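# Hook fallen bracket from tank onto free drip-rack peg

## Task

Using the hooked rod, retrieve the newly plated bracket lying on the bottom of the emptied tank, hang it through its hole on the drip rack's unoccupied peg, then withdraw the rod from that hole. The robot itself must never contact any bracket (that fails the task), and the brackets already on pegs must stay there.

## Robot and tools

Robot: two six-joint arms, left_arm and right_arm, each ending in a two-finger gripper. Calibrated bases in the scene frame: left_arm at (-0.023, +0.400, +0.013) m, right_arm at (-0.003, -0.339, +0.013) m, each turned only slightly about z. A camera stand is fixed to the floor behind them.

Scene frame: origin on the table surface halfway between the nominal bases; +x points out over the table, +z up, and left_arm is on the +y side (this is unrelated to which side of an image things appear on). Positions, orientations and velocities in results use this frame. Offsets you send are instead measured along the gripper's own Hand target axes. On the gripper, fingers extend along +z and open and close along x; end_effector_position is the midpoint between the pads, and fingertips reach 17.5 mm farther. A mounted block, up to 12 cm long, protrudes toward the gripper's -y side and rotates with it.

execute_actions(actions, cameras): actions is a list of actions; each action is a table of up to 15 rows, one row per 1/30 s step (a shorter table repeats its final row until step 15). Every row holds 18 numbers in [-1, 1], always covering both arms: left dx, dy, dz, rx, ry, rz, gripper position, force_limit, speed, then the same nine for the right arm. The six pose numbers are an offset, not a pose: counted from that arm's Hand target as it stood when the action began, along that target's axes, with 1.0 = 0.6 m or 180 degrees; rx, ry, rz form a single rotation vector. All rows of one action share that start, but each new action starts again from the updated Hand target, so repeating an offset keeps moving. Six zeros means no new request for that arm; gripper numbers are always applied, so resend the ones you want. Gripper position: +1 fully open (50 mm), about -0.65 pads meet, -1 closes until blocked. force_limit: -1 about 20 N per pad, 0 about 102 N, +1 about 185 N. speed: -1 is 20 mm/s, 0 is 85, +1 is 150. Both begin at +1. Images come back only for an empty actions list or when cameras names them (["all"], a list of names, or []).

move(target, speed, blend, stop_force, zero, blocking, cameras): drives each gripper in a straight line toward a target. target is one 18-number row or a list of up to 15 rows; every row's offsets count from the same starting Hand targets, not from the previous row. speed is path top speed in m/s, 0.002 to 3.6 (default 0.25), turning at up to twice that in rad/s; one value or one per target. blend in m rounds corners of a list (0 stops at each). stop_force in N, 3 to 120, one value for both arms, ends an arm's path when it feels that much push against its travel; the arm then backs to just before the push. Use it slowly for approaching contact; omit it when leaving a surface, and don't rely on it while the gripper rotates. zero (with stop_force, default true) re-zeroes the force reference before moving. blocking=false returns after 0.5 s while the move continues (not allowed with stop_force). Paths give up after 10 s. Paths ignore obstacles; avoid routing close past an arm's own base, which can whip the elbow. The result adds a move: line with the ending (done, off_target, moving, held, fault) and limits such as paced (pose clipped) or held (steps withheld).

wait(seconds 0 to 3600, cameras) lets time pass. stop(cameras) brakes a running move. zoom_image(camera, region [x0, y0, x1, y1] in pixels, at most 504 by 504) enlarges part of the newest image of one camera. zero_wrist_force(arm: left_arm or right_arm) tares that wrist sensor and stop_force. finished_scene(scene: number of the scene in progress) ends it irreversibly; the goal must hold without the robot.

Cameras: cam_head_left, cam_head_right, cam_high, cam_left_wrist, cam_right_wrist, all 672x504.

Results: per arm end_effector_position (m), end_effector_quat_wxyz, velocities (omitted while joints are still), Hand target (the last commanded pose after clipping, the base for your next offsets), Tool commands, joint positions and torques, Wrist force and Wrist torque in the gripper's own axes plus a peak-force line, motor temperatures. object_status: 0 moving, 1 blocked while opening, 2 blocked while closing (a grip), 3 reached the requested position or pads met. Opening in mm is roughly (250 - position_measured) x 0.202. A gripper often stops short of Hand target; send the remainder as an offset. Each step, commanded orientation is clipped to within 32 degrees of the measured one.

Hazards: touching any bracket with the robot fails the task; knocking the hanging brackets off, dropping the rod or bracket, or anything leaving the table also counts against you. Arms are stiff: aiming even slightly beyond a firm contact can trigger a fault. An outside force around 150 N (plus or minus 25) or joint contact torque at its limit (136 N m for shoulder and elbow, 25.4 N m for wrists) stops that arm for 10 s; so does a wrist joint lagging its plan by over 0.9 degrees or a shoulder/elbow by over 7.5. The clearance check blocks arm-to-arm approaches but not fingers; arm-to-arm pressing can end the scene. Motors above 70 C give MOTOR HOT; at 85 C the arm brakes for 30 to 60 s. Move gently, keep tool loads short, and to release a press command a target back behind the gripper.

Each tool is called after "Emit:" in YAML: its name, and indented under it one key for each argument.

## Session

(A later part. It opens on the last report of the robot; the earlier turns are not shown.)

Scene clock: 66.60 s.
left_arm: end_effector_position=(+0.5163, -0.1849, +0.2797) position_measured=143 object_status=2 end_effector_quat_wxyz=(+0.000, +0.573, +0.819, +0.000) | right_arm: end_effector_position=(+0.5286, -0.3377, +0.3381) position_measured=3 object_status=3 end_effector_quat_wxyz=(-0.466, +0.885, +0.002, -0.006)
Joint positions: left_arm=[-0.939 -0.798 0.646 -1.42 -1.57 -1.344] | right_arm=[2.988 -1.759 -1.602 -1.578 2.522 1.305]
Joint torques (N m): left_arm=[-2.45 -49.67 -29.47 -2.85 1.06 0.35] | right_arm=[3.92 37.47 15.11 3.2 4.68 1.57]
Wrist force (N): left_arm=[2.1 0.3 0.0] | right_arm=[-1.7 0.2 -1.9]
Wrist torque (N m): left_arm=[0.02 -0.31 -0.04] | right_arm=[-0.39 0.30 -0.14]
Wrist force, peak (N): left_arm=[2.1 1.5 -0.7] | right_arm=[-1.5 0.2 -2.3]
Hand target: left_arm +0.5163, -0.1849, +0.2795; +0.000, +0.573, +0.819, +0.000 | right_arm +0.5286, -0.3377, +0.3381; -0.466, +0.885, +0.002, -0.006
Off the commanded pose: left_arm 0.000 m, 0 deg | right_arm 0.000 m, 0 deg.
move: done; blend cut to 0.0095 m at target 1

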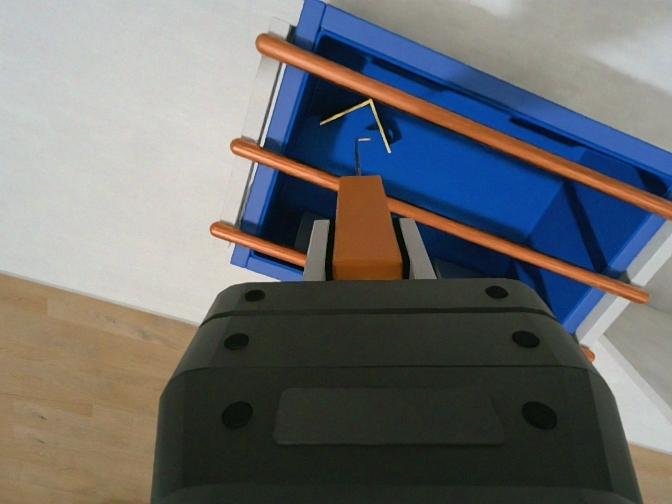

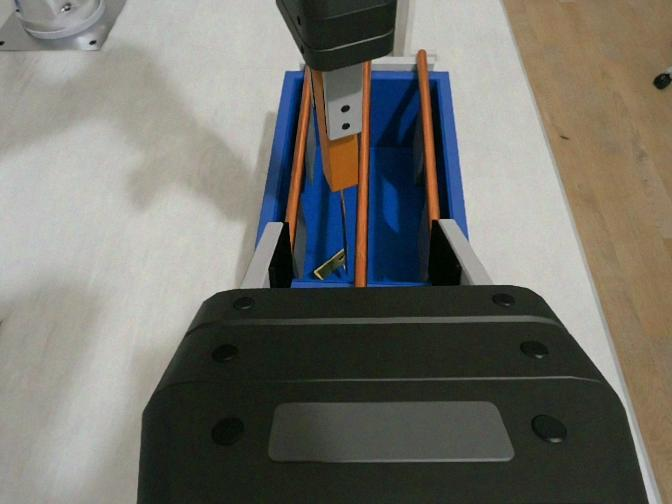

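Emit:
move:
  target: [0,0,0.04,0,0,0,-0.98,-0.3,-0.5, 0,0,0,0,0,0,1,-0.4,-0.5]
  speed: 0.012
  stop_force: 4
  cameras: ["cam_left_wrist","cam_right_wrist"]

Emit:
zoom_image:
  camera: "cam_right_wrist"
  region: [300, 220, 380, 290]

Scene clock: 71.60 s.
left_arm: end_effector_position=(+0.5164, -0.1849, +0.2567) position_measured=143 object_status=2 end_effector_quat_wxyz=(+0.000, +0.573, +0.819, +0.000) | right_arm: end_effector_position=(+0.5286, -0.3377, +0.3381) position_measured=3 object_status=3 end_effector_quat_wxyz=(-0.466, +0.885, +0.002, -0.006)
Joint positions: left_arm=[-0.939 -0.808 0.723 -1.486 -1.57 -1.344] | right_arm=[2.988 -1.759 -1.602 -1.578 2.522 1.305]
Joint torques (N m): left_arm=[11.84 -47.29 -34.32 -4.6 -1.06 2.57] | right_arm=[6 37.83 15.12 3.34 4.7 1.46]
Wrist force (N): left_arm=[1.6 0.3 -2.5] | right_arm=[-1.3 0.1 -2.1]
Wrist torque (N m): left_arm=[0.02 -0.19 -0.05] | right_arm=[-0.40 0.23 -0.14]
Wrist force, peak (N): left_arm=[2.7 -0.2 -10.4] | right_arm=[-1.6 0.2 -2.3]
Hand target: left_arm +0.5164, -0.1849, +0.2567; +0.000, +0.573, +0.819, +0.000 (not the last commanded pose) | right_arm +0.5286, -0.3377, +0.3381; -0.466, +0.885, +0.002, -0.006
Off the commanded pose: left_arm 0.001 m, 0 deg | right_arm 0.000 m, 0 deg.
move: contact (left_arm)

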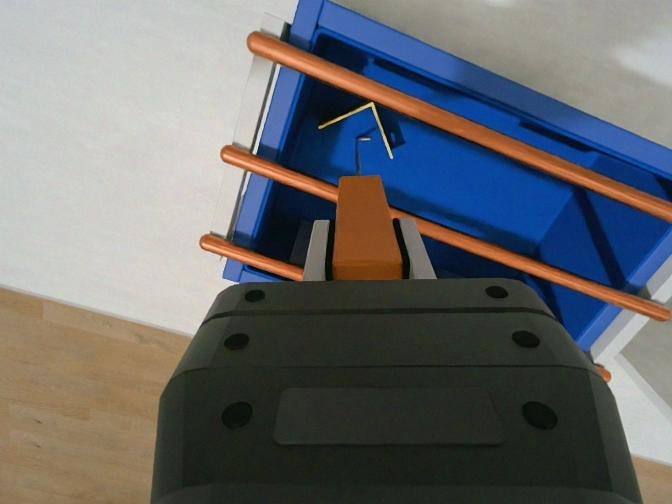

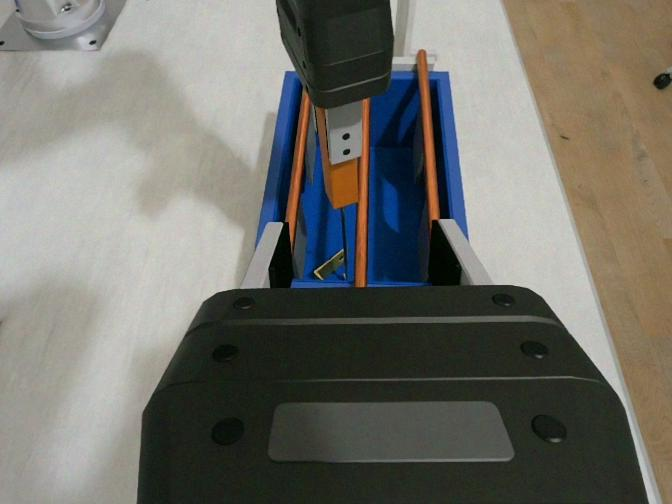

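Scaled by 6.300.

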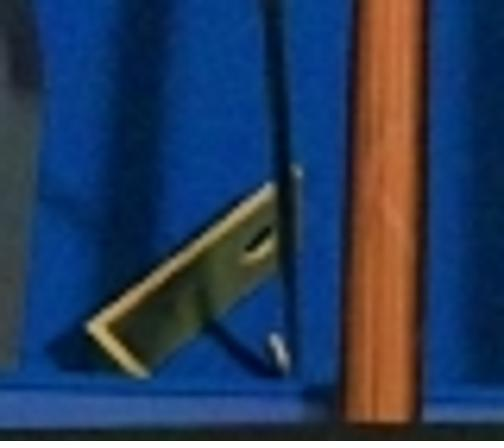

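Emit:
zoom_image:
  camera: "cam_left_wrist"
  region: [340, 90, 410, 170]

Scaled by 6.300.

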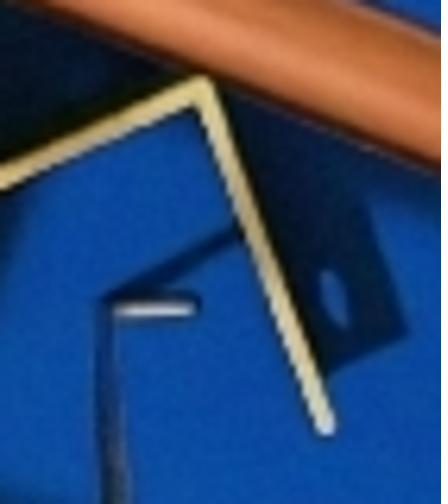

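Emit:
move:
  target:
    - [0,0.005,-0.0222,0,0,0,-0.98,-0.3,-0.5, 0,0,0,0,0,0,1,-0.4,-0.5]
    - [0.0133,0.005,-0.0222,0,0,0,-0.98,-0.3,-0.5, 0,0,0,0,0,0,1,-0.4,-0.5]
  speed: 0.03
  blend: [0.003,0]
  cameras: ["cam_left_wrist","cam_right_wrist"]

Emit:
zoom_image:
  camera: "cam_left_wrist"
  region: [340, 90, 410, 170]

Emit:
zoom_image:
  camera: "cam_right_wrist"
  region: [310, 230, 370, 290]

Scene clock: 76.77 s.
left_arm: end_effector_position=(+0.5165, -0.1764, +0.2701) position_measured=143 object_status=2 end_effector_quat_wxyz=(+0.000, +0.573, +0.819, +0.000) | right_arm: end_effector_position=(+0.5286, -0.3377, +0.3381) position_measured=3 object_status=3 end_effector_quat_wxyz=(-0.466, +0.885, +0.002, -0.006)
Joint positions: left_arm=[-0.933 -0.826 0.719 -1.465 -1.57 -1.338] | right_arm=[2.988 -1.759 -1.602 -1.578 2.522 1.305]
Joint torques (N m): left_arm=[1.83 -48.79 -36.06 -1.87 -0.64 1.25] | right_arm=[6.48 38.03 14.99 3.23 4.65 1.46]
Wrist force (N): left_arm=[1.5 0.2 0.5] | right_arm=[-1.5 0.2 -2.2]
Wrist torque (N m): left_arm=[0.01 -0.24 -0.19] | right_arm=[-0.40 0.26 -0.14]
Wrist force, peak (N): left_arm=[2.0 0.6 -2.9] | right_arm=[-1.5 0.0 -2.3]
Hand target: left_arm +0.5164, -0.1764, +0.2700; +0.000, +0.573, +0.819, +0.000 | right_arm +0.5286, -0.3377, +0.3381; -0.466, +0.885, +0.002, -0.006
Off the commanded pose: left_arm 0.000 m, 0 deg | right_arm 0.000 m, 0 deg.
move: done

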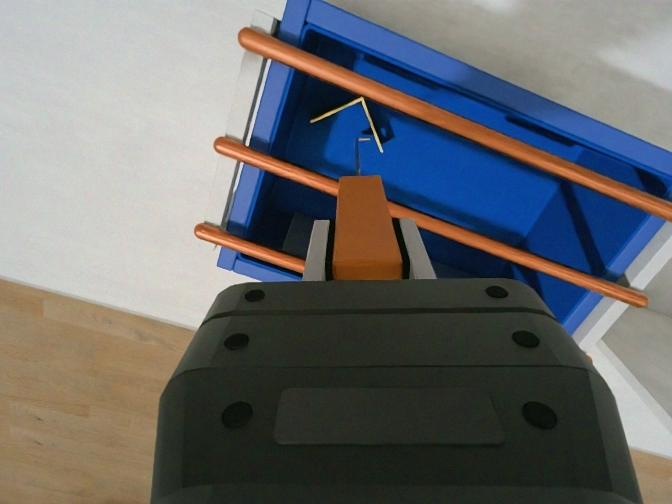

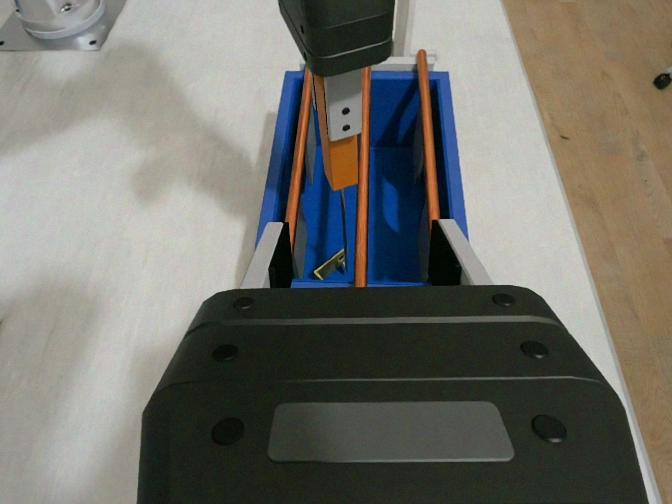

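Scaled by 6.300.

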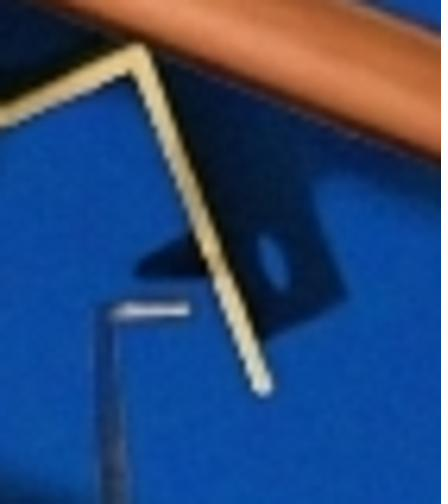

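Scaled by 8.400.

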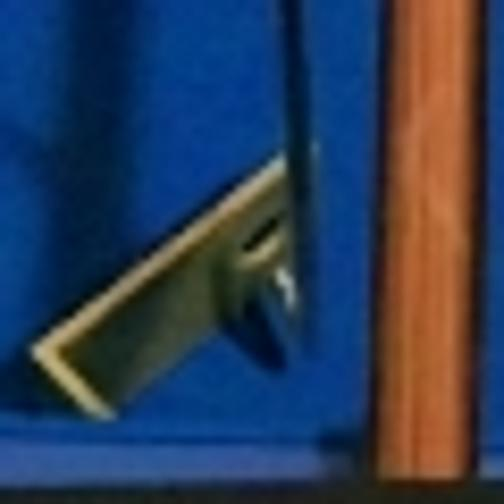

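Emit:
move:
  target: [0.0208,0,0,0,0,0,-0.98,-0.3,-0.5, 0,0,0,0,0,0,1,-0.4,-0.5]
  speed: 0.025
  cameras: ["cam_left_wrist","cam_right_wrist"]

Emit:
zoom_image:
  camera: "cam_left_wrist"
  region: [340, 90, 410, 170]

Emit:
zoom_image:
  camera: "cam_right_wrist"
  region: [310, 230, 370, 290]

Scene clock: 78.63 s.
left_arm: end_effector_position=(+0.5122, -0.1647, +0.2701) position_measured=143 object_status=2 end_effector_quat_wxyz=(+0.001, +0.573, +0.819, +0.000) end_effector_velocity=(+0.000, -0.001, +0.000) end_effector_angular_velocity=(+0.000, +0.000, +0.000) | right_arm: end_effector_position=(+0.5286, -0.3377, +0.3381) position_measured=3 object_status=3 end_effector_quat_wxyz=(-0.466, +0.885, +0.002, -0.006)
Joint positions: left_arm=[-0.929 -0.866 0.788 -1.494 -1.57 -1.334] | right_arm=[2.988 -1.759 -1.602 -1.578 2.522 1.305]
Joint velocities: left_arm=[0 0.002 -0.005 0.003 0 0] | right_arm=[within noise]
Joint torques (N m): left_arm=[6.19 -48.5 -35.4 -1.76 0.15 1.79] | right_arm=[5.94 37.86 15.1 3.36 4.66 1.48]
Wrist force (N): left_arm=[1.4 0.6 0.1] | right_arm=[-1.4 0.2 -2.1]
Wrist torque (N m): left_arm=[0.08 -0.22 -0.20] | right_arm=[-0.40 0.26 -0.14]
Wrist force, peak (N): left_arm=[1.9 0.8 0.0] | right_arm=[-1.7 0.2 -2.1]
Hand target: left_arm +0.5122, -0.1647, +0.2700; +0.000, +0.573, +0.819, +0.000 | right_arm +0.5286, -0.3377, +0.3381; -0.466, +0.885, +0.002, -0.006
Off the commanded pose: left_arm 0.000 m, 0 deg | right_arm 0.000 m, 0 deg.
move: done

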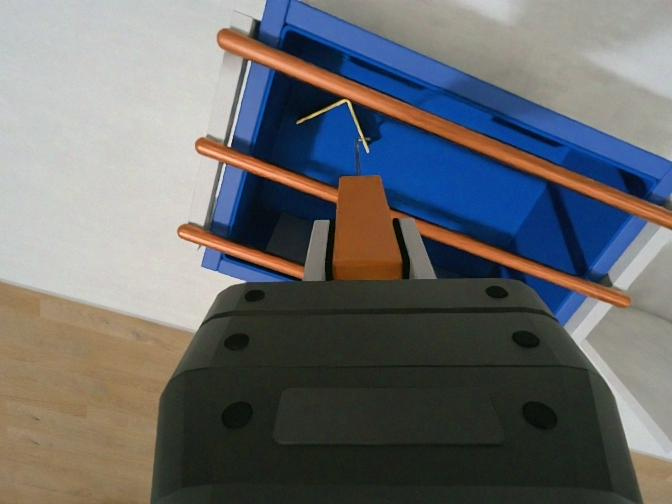

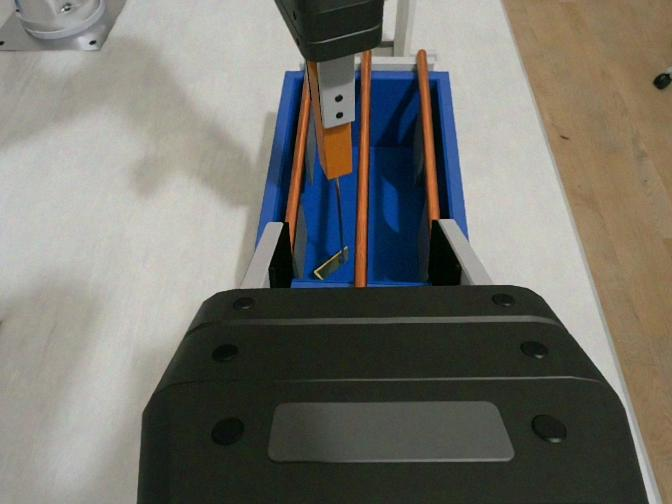

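Scaled by 6.300.

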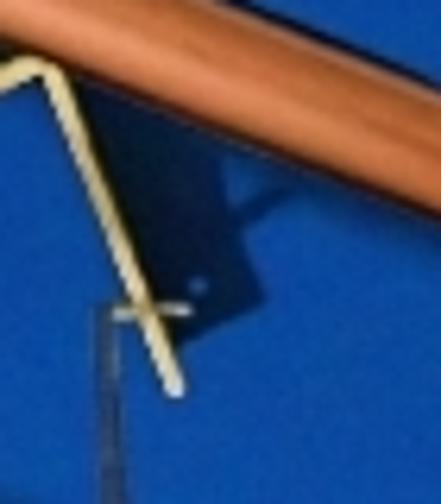

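Scaled by 8.400.

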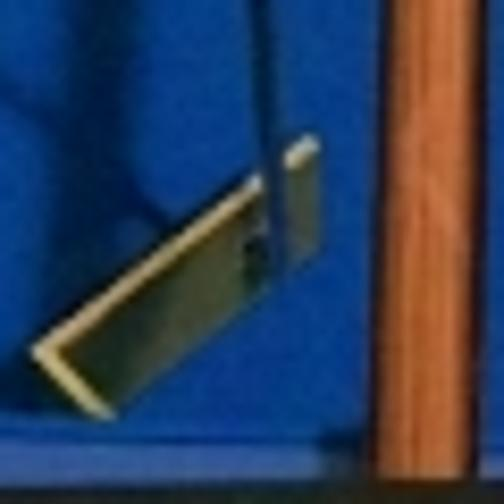

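Emit:
move:
  target: [0,0,-0.07,0,0,0,-0.98,-0.3,-0.5, 0,0,0,0,0,0,1,-0.4,-0.5]
  speed: 0.03
  cameras: ["cam_left_wrist","cam_right_wrist"]

Emit:
zoom_image:
  camera: "cam_left_wrist"
  region: [310, 80, 430, 180]

Emit:
zoom_image:
  camera: "cam_right_wrist"
  region: [300, 200, 380, 290]

Scene clock: 81.23 s.
left_arm: end_effector_position=(+0.5121, -0.1647, +0.3120) position_measured=143 object_status=2 end_effector_quat_wxyz=(+0.000, +0.573, +0.819, +0.000) end_effector_velocity=(+0.000, +0.000, -0.003) end_effector_angular_velocity=(+0.002, +0.001, +0.000) | right_arm: end_effector_position=(+0.5286, -0.3377, +0.3381) position_measured=3 object_status=3 end_effector_quat_wxyz=(-0.466, +0.885, +0.002, -0.006)
Joint positions: left_arm=[-0.929 -0.844 0.644 -1.371 -1.57 -1.334] | right_arm=[2.988 -1.759 -1.602 -1.578 2.522 1.305]
Joint velocities: left_arm=[0 0 0.007 -0.005 0 0] | right_arm=[within noise]
Joint torques (N m): left_arm=[-11.39 -60.11 -17.34 -4.76 0.68 -2.36] | right_arm=[6.5 38.25 14.52 3.3 4.54 1.39]
Wrist force (N): left_arm=[1.3 0.5 0.8] | right_arm=[-1.5 0.1 -2.0]
Wrist torque (N m): left_arm=[0.07 -0.19 -0.19] | right_arm=[-0.40 0.28 -0.14]
Wrist force, peak (N): left_arm=[1.9 0.3 0.5] | right_arm=[-1.4 0.2 -2.3]
Hand target: left_arm +0.5121, -0.1647, +0.3120; +0.000, +0.573, +0.819, +0.000 | right_arm +0.5286, -0.3377, +0.3381; -0.466, +0.885, +0.002, -0.006
Off the commanded pose: left_arm 0.000 m, 0 deg | right_arm 0.000 m, 0 deg.
move: done

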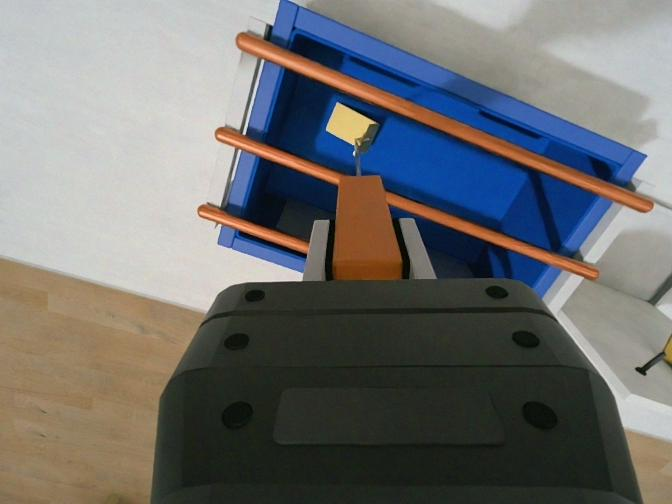

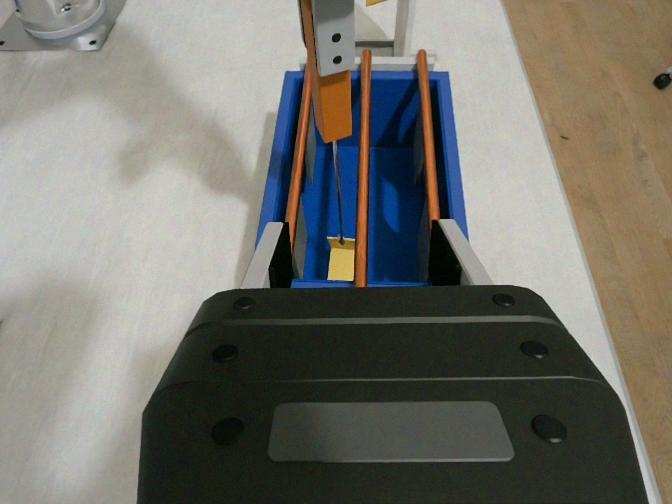

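Scaled by 4.200.

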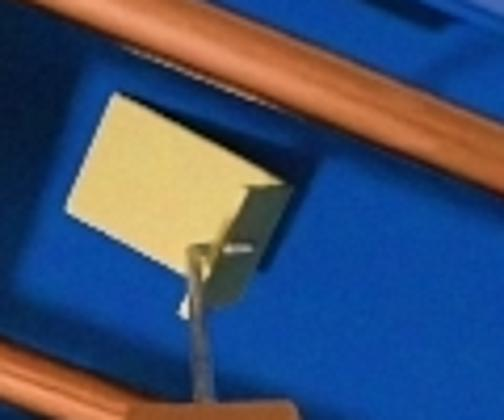

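Scaled by 5.600.

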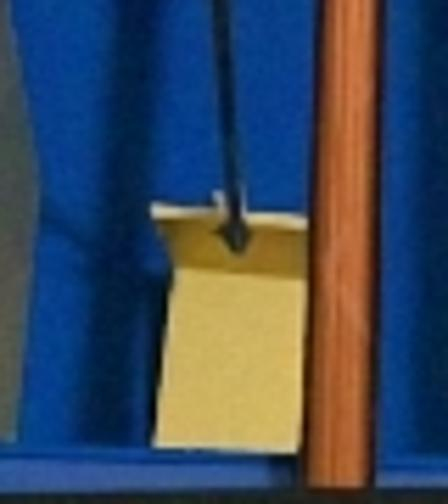

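Emit:
move:
  target:
    - [0.0054,-0.0149,0,0,0,0,-0.98,-0.3,-0.5, 0,0,0,0,0,0,1,-0.4,-0.5]
    - [0.2510,0.0880,0,0,0,0,-0.98,-0.3,-0.5, 0,0,0,0,0,0,1,-0.4,-0.5]
  speed: [0.06,0.09]
  blend: [0.006,0]
  cameras: ["cam_left_wrist","cam_right_wrist"]

Emit:
zoom_image:
  camera: "cam_left_wrist"
  region: [260, 60, 460, 200]

Emit:
zoom_image:
  camera: "cam_right_wrist"
  region: [290, 40, 400, 180]

Scene clock: 86.27 s.
left_arm: end_effector_position=(+0.5102, -0.0051, +0.3121) position_measured=143 object_status=2 end_effector_quat_wxyz=(+0.000, +0.573, +0.819, +0.000) | right_arm: end_effector_position=(+0.5286, -0.3377, +0.3381) position_measured=3 object_status=3 end_effector_quat_wxyz=(-0.466, +0.885, +0.002, -0.006)
Joint positions: left_arm=[-0.795 -1.174 1.165 -1.562 -1.57 -1.2] | right_arm=[2.988 -1.759 -1.602 -1.578 2.522 1.305]
Joint torques (N m): left_arm=[-13.1 -40.78 -30.58 -1.96 -0.47 -3.15] | right_arm=[6.63 37.11 14.6 3.25 4.53 1.63]
Wrist force (N): left_arm=[1.6 0.1 0.7] | right_arm=[-1.5 0.2 -2.1]
Wrist torque (N m): left_arm=[-0.02 -0.21 -0.06] | right_arm=[-0.40 0.27 -0.14]
Wrist force, peak (N): left_arm=[3.4 1.2 0.6] | right_arm=[-1.5 0.2 -2.3]
Hand target: left_arm +0.5101, -0.0051, +0.3120; +0.000, +0.573, +0.819, +0.000 | right_arm +0.5286, -0.3377, +0.3381; -0.466, +0.885, +0.002, -0.006
Off the commanded pose: left_arm 0.000 m, 0 deg | right_arm 0.000 m, 0 deg.
move: done; blend cut to 0.0048 m at target 1

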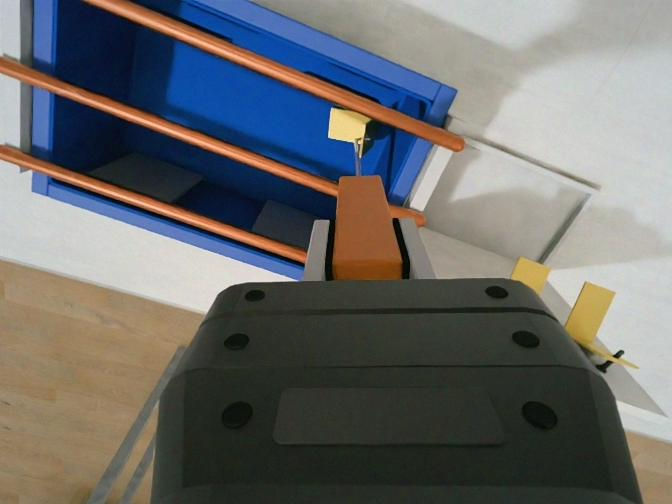

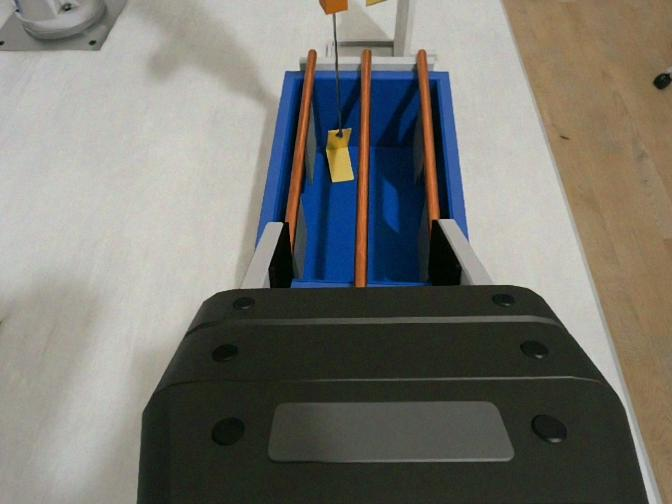

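Scaled by 2.520.

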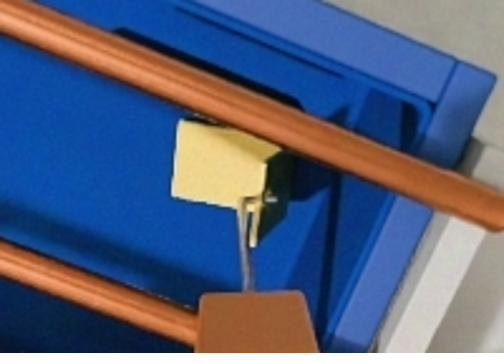

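Scaled by 3.600.

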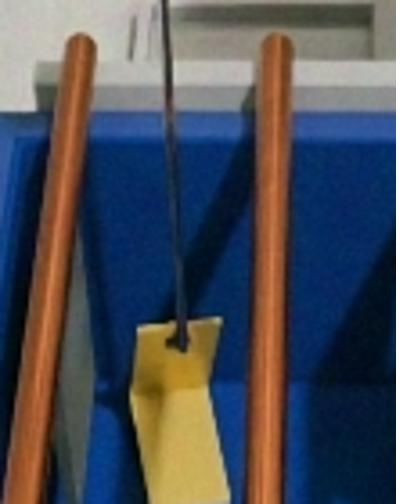

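Emit:
move:
  target: [0,0,-0.2633,0,0,0,-0.98,-0.3,-0.5, -0.0449,-0.0779,0.1354,0,0,0,1,-0.4,-0.5]
  speed: 0.08
  cameras: ["cam_left_wrist","cam_right_wrist"]

Emit:
zoom_image:
  camera: "cam_left_wrist"
  region: [260, 60, 460, 200]

Scene clock: 92.23 s.
left_arm: end_effector_position=(+0.5099, -0.0052, +0.4699) position_measured=143 object_status=2 end_effector_quat_wxyz=(+0.000, +0.573, +0.819, +0.000) | right_arm: end_effector_position=(+0.5007, -0.2445, +0.3309) position_measured=3 object_status=3 end_effector_quat_wxyz=(-0.466, +0.885, +0.002, -0.006)
Joint positions: left_arm=[-0.795 -1.054 0.565 -1.082 -1.57 -1.2] | right_arm=[3.16 -1.644 -1.817 -1.231 2.54 1.604]
Joint torques (N m): left_arm=[-1.07 -55.22 -29.55 -2.21 -1.25 -0.54] | right_arm=[-5.22 15.17 37.89 2.85 -0.77 -0.05]
Wrist force (N): left_arm=[1.2 0.1 0.6] | right_arm=[-1.3 0.1 -2.1]
Wrist torque (N m): left_arm=[-0.01 -0.16 -0.03] | right_arm=[-0.43 0.23 -0.02]
Wrist force, peak (N): left_arm=[1.8 -0.2 2.1] | right_arm=[-1.1 0.4 -2.8]
Hand target: left_arm +0.5099, -0.0052, +0.4700; +0.000, +0.573, +0.819, +0.000 | right_arm +0.5007, -0.2445, +0.3309; -0.466, +0.885, +0.002, -0.006
Off the commanded pose: left_arm 0.000 m, 0 deg | right_arm 0.000 m, 0 deg.
move: done

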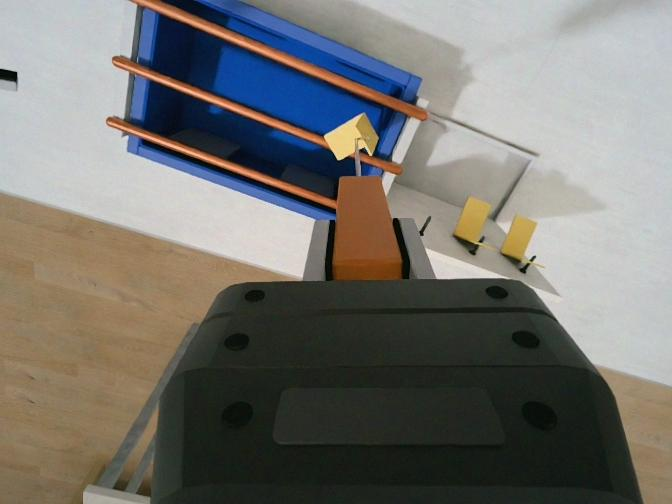

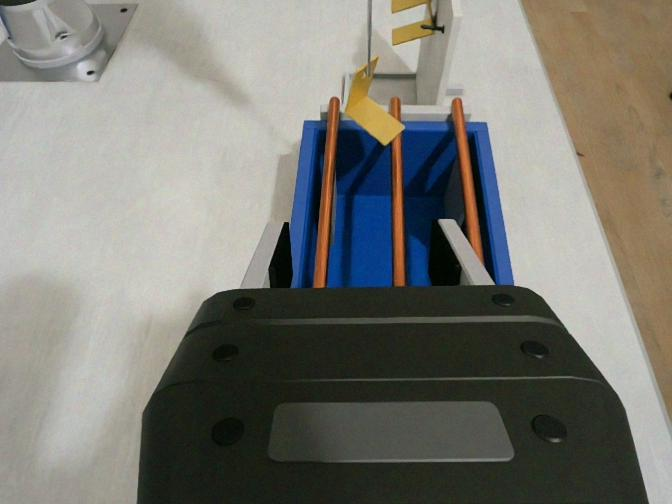

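Scaled by 2.520.

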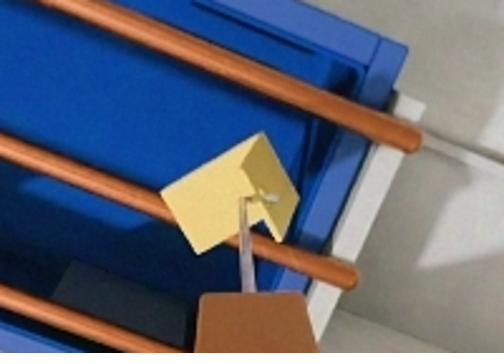

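Emit:
move:
  target: [0.1564,0.0572,0,0,0,0.6111,-0.98,-0.3,-0.5, -0.0673,-0.1168,0.2031,0.0860,0.1336,0.0640,1,-0.4,-0.5]
  speed: 0.35
  cameras: ["cam_left_wrist","cam_right_wrist"]

Emit:
zoom_image:
  camera: "cam_left_wrist"
  region: [310, 80, 450, 180]

Emit:
zoom_image:
  camera: "cam_right_wrist"
  region: [260, 60, 400, 230]

Scene clock: 96.27 s.
left_arm: end_effector_position=(+0.5100, +0.0948, +0.4701) position_measured=143 object_status=2 end_effector_quat_wxyz=(+0.000, +1.000, +0.001, +0.001) | right_arm: end_effector_position=(+0.4589, -0.1048, +0.3200) position_measured=3 object_status=3 end_effector_quat_wxyz=(-0.567, +0.792, -0.183, +0.131)
Joint positions: left_arm=[-0.683 -1.24 0.842 -1.174 -1.57 0.831] | right_arm=[3.557 -1.62 -2.343 0.406 2.219 2.881]
Joint torques (N m): left_arm=[-12.14 -31.24 -34.11 -1.86 -0.99 2.62] | right_arm=[1.73 20.72 30.24 3.68 1.62 1.11]
Wrist force (N): left_arm=[1.1 0.0 0.6] | right_arm=[-1.8 0.4 -2.4]
Wrist torque (N m): left_arm=[-0.05 -0.17 -0.08] | right_arm=[-0.40 0.27 -0.04]
Wrist force, peak (N): left_arm=[1.6 0.6 0.9] | right_arm=[-2.3 0.5 -2.3]
Hand target: left_arm +0.5100, +0.0948, +0.4700; +0.000, +1.000, +0.000, +0.001 | right_arm +0.4590, -0.1048, +0.3201; -0.567, +0.792, -0.183, +0.131
Off the commanded pose: left_arm 0.000 m, 0 deg | right_arm 0.000 m, 0 deg.
move: done

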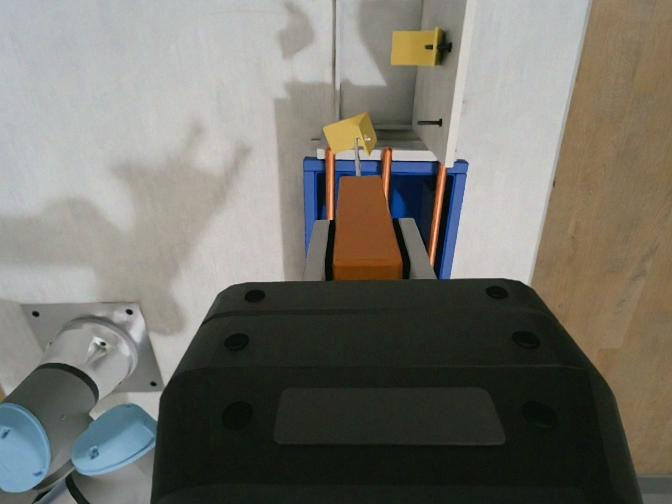

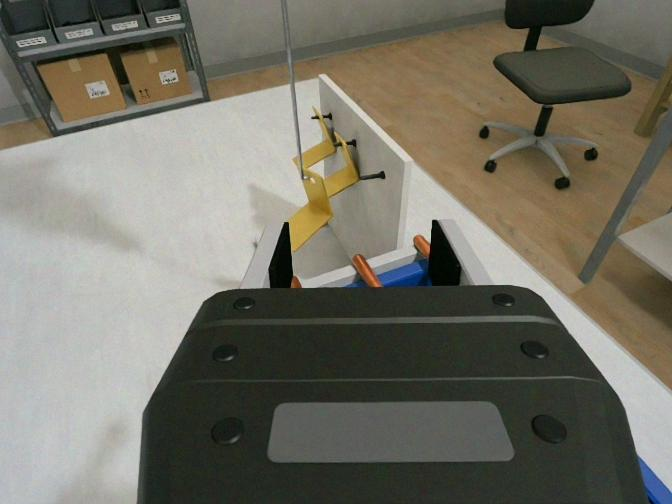

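Scaled by 3.600.

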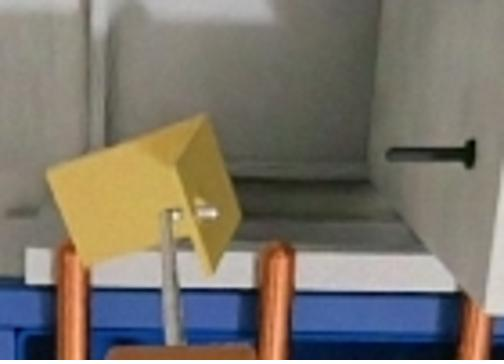

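Scaled by 2.965.

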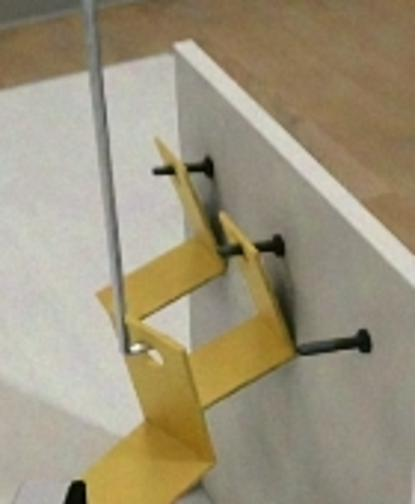

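Emit:
move:
  target: [0.05,-0.02,0.0338,0,0,0,-0.98,-0.3,-0.5, 0,0,0,0,0,0,1,-0.4,-0.5]
  speed: 0.03
  cameras: ["cam_left_wrist","cam_right_wrist"]

Emit:
zoom_image:
  camera: "cam_left_wrist"
  region: [330, 90, 430, 170]

Emit:
zoom_image:
  camera: "cam_right_wrist"
  region: [300, 140, 400, 230]

Scene clock: 100.20 s.
left_arm: end_effector_position=(+0.5402, +0.1069, +0.4497) position_measured=143 object_status=2 end_effector_quat_wxyz=(+0.000, +1.000, +0.000, +0.001) | right_arm: end_effector_position=(+0.4590, -0.1048, +0.3201) position_measured=3 object_status=3 end_effector_quat_wxyz=(-0.567, +0.792, -0.183, +0.131)
Joint positions: left_arm=[-0.636 -1.201 0.844 -1.214 -1.57 0.879] | right_arm=[3.557 -1.62 -2.343 0.406 2.218 2.881]
Joint torques (N m): left_arm=[-12.29 -50.72 -34.42 -1.97 -0.94 -1.66] | right_arm=[5.71 27.79 31.3 3.64 -1.6 1.31]
Wrist force (N): left_arm=[1.3 0.1 0.6] | right_arm=[-1.7 0.2 -2.5]
Wrist torque (N m): left_arm=[-0.05 -0.20 -0.23] | right_arm=[-0.43 0.27 -0.05]
Wrist force, peak (N): left_arm=[1.8 -0.1 0.9] | right_arm=[-1.9 0.3 -2.6]
Hand target: left_arm +0.5400, +0.1068, +0.4498; +0.000, +1.000, +0.000, +0.001 | right_arm +0.4590, -0.1048, +0.3201; -0.567, +0.792, -0.183, +0.131
Off the commanded pose: left_arm 0.000 m, 0 deg | right_arm 0.000 m, 0 deg.
move: done

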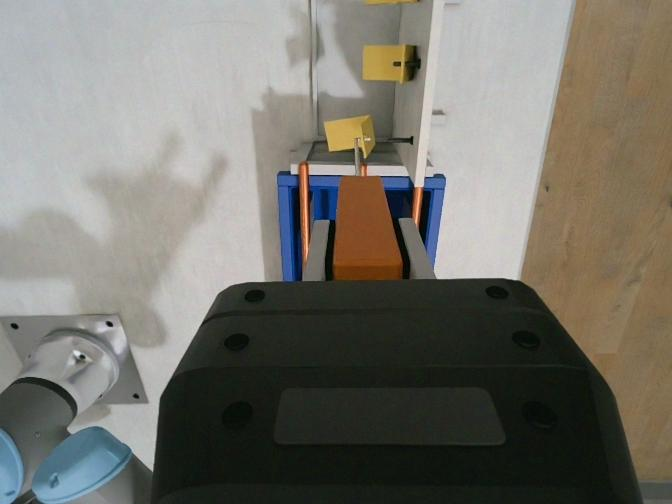

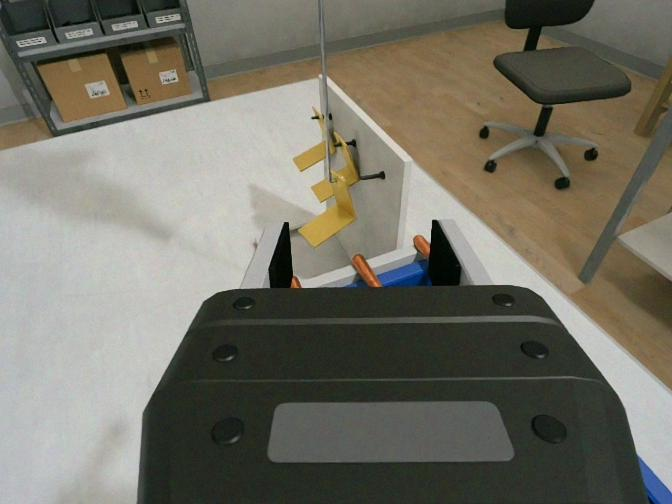

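Scaled by 5.040.

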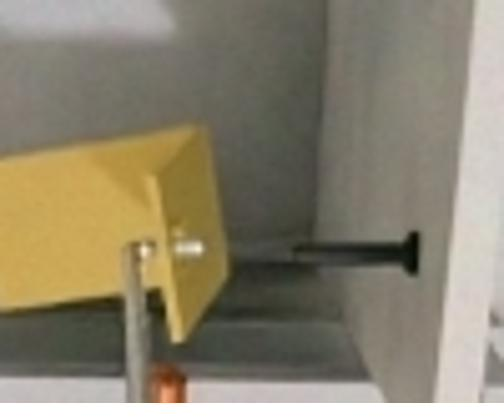

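Scaled by 5.040.

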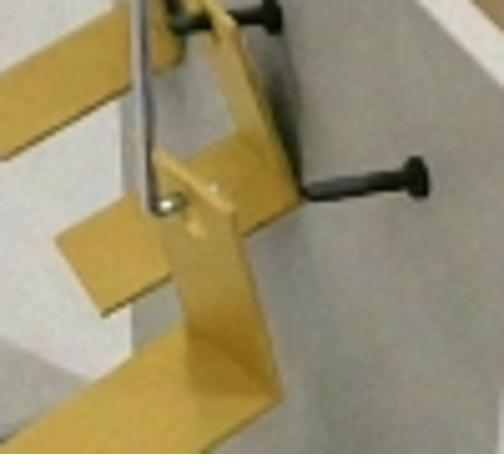

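Emit:
move:
  target: [0.0467,0.0015,0.0005,0,0,0,-0.98,-0.3,-0.5, 0,0,0,0,0,0,1,-0.4,-0.5]
  speed: 0.025
  cameras: ["cam_left_wrist","cam_right_wrist"]

Emit:
zoom_image:
  camera: "cam_left_wrist"
  region: [330, 90, 430, 170]

Emit:
zoom_image:
  camera: "cam_right_wrist"
  region: [310, 140, 400, 220]

Scene clock: 103.50 s.
left_arm: end_effector_position=(+0.5681, +0.1060, +0.4495) position_measured=143 object_status=2 end_effector_quat_wxyz=(+0.000, +1.000, +0.000, +0.001) end_effector_velocity=(-0.001, +0.000, -0.001) end_effector_angular_velocity=(+0.001, +0.002, -0.001) | right_arm: end_effector_position=(+0.4590, -0.1048, +0.3201) position_measured=3 object_status=3 end_effector_quat_wxyz=(-0.567, +0.792, -0.183, +0.131)
Joint positions: left_arm=[-0.61 -1.121 0.728 -1.178 -1.57 0.906] | right_arm=[3.557 -1.62 -2.343 0.406 2.218 2.881]
Joint velocities: left_arm=[-0.001 -0.003 0.006 -0.001 0 0.001] | right_arm=[within noise]
Joint torques (N m): left_arm=[-8.64 -53.28 -17.28 -4.65 -0.81 -0.6] | right_arm=[3.3 27.29 31.34 2.25 -0.42 0.5]
Wrist force (N): left_arm=[1.0 -0.2 0.9] | right_arm=[-2.0 0.3 -2.5]
Wrist torque (N m): left_arm=[-0.07 -0.17 -0.24] | right_arm=[-0.41 0.30 -0.05]
Wrist force, peak (N): left_arm=[1.9 -0.1 0.7] | right_arm=[-1.9 0.2 -2.7]
Hand target: left_arm +0.5680, +0.1059, +0.4495; +0.000, +1.000, +0.000, +0.001 | right_arm +0.4590, -0.1048, +0.3201; -0.567, +0.792, -0.183, +0.131
Off the commanded pose: left_arm 0.000 m, 0 deg | right_arm 0.000 m, 0 deg.
move: done

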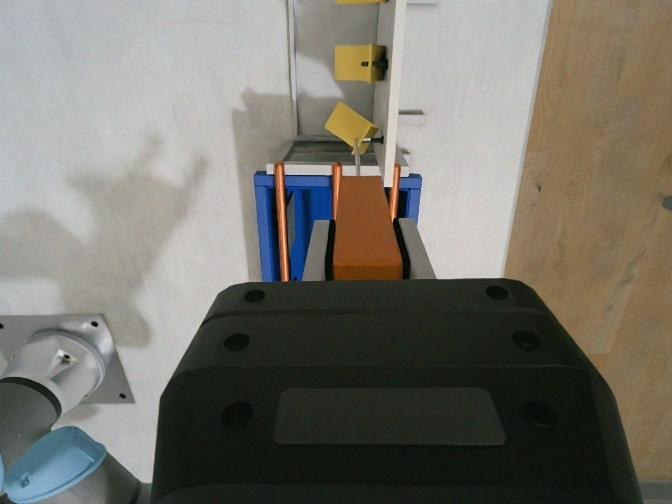

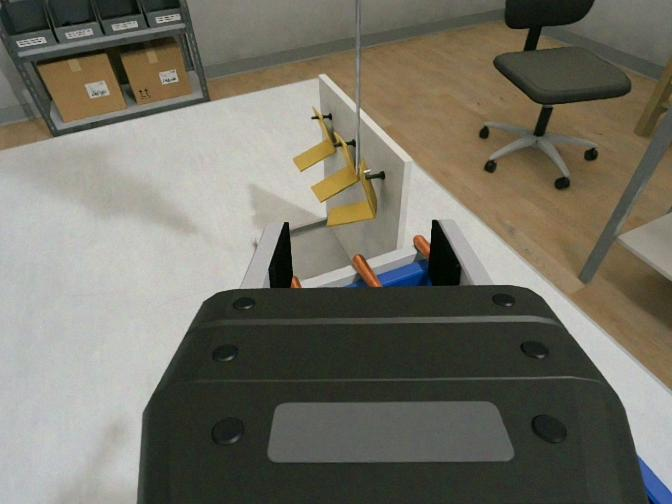

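Scaled by 5.040.

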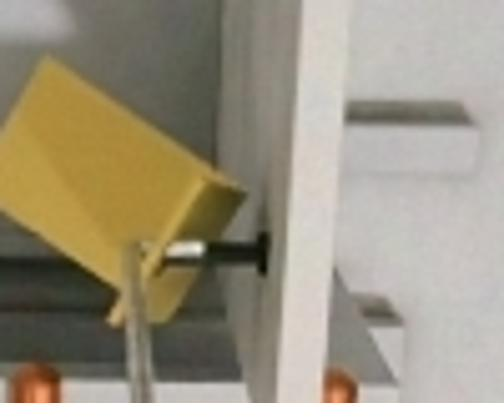

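Scaled by 5.600.

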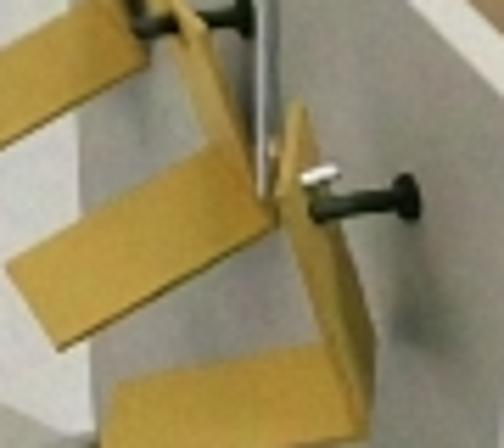

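Emit:
zoom_image:
  camera: "cam_right_wrist"
  region: [350, 155, 390, 195]

Emit:
zoom_image:
  camera: "cam_left_wrist"
  region: [345, 120, 390, 160]

Scaled by 12.600.

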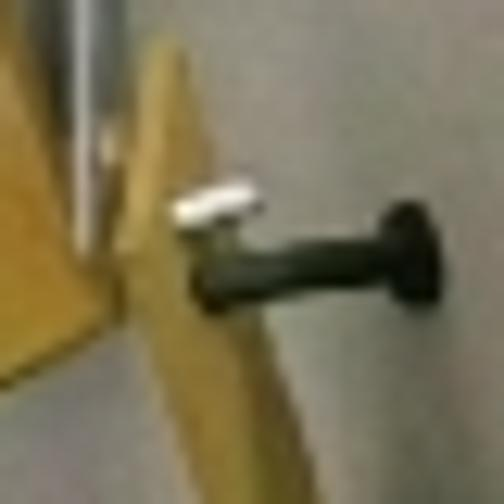

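Scaled by 11.200.

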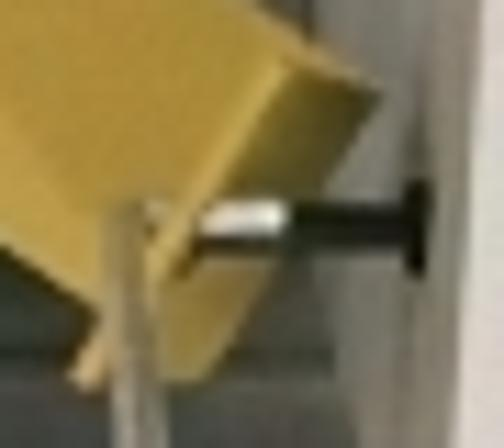

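Emit:
move:
  target:
    - [0,0.0025,0,0,0,0,-0.98,-0.3,-0.5, 0,0,0,0,0,0,1,-0.4,-0.5]
    - [0.0125,0.0032,0.0012,0,0,0,-0.98,-0.3,-0.5, 0,0,0,0,0,0,1,-0.4,-0.5]
  speed: 0.02
  stop_force: 5
  cameras: ["cam_left_wrist","cam_right_wrist"]

Emit:
zoom_image:
  camera: "cam_right_wrist"
  region: [340, 145, 400, 205]

Emit:
zoom_image:
  camera: "cam_left_wrist"
  region: [335, 110, 395, 170]

Scene clock: 108.47 s.
left_arm: end_effector_position=(+0.5756, +0.1040, +0.4488) position_measured=143 object_status=2 end_effector_quat_wxyz=(+0.000, +1.000, +0.000, +0.001) | right_arm: end_effector_position=(+0.4590, -0.1048, +0.3201) position_measured=3 object_status=3 end_effector_quat_wxyz=(-0.567, +0.792, -0.183, +0.131)
Joint positions: left_arm=[-0.605 -1.097 0.692 -1.167 -1.57 0.91] | right_arm=[3.557 -1.62 -2.343 0.406 2.218 2.881]
Joint torques (N m): left_arm=[-12.45 -55.11 -16.98 -4.66 -0.91 -2.56] | right_arm=[0.39 28.33 30.13 2.25 1.24 -0.54]
Wrist force (N): left_arm=[1.4 0.3 1.4] | right_arm=[-1.5 0.1 -2.6]
Wrist torque (N m): left_arm=[0.00 -0.14 -0.24] | right_arm=[-0.44 0.24 -0.05]
Wrist force, peak (N): left_arm=[1.7 0.0 1.5] | right_arm=[-1.9 0.3 -2.7]
Hand target: left_arm +0.5756, +0.1040, +0.4488; +0.000, +1.000, +0.000, +0.001 | right_arm +0.4590, -0.1048, +0.3201; -0.567, +0.792, -0.183, +0.131
Off the commanded pose: left_arm 0.000 m, 0 deg | right_arm 0.000 m, 0 deg.
move: done

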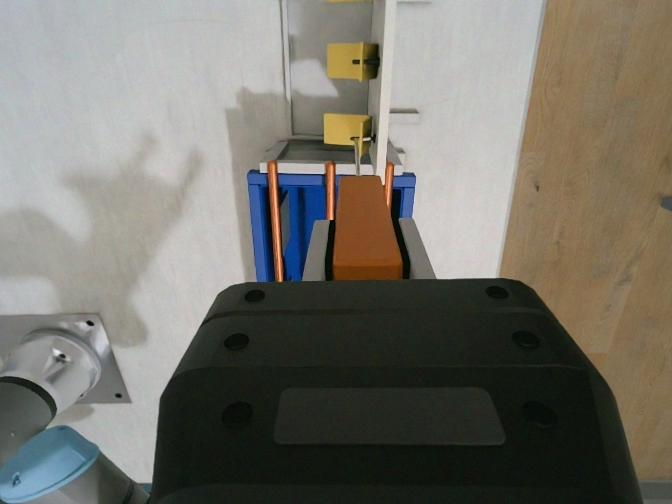

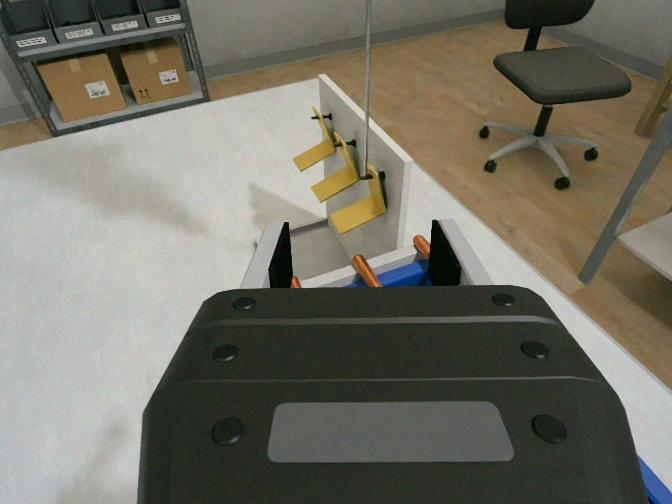

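Scaled by 8.400.

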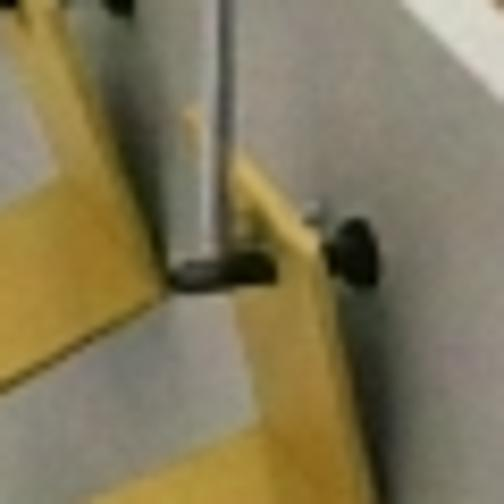

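Scaled by 8.400.

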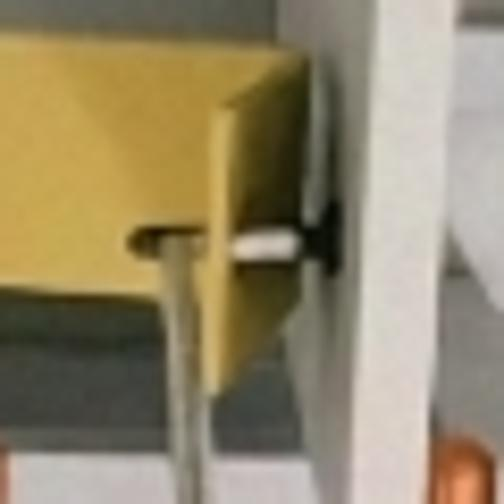

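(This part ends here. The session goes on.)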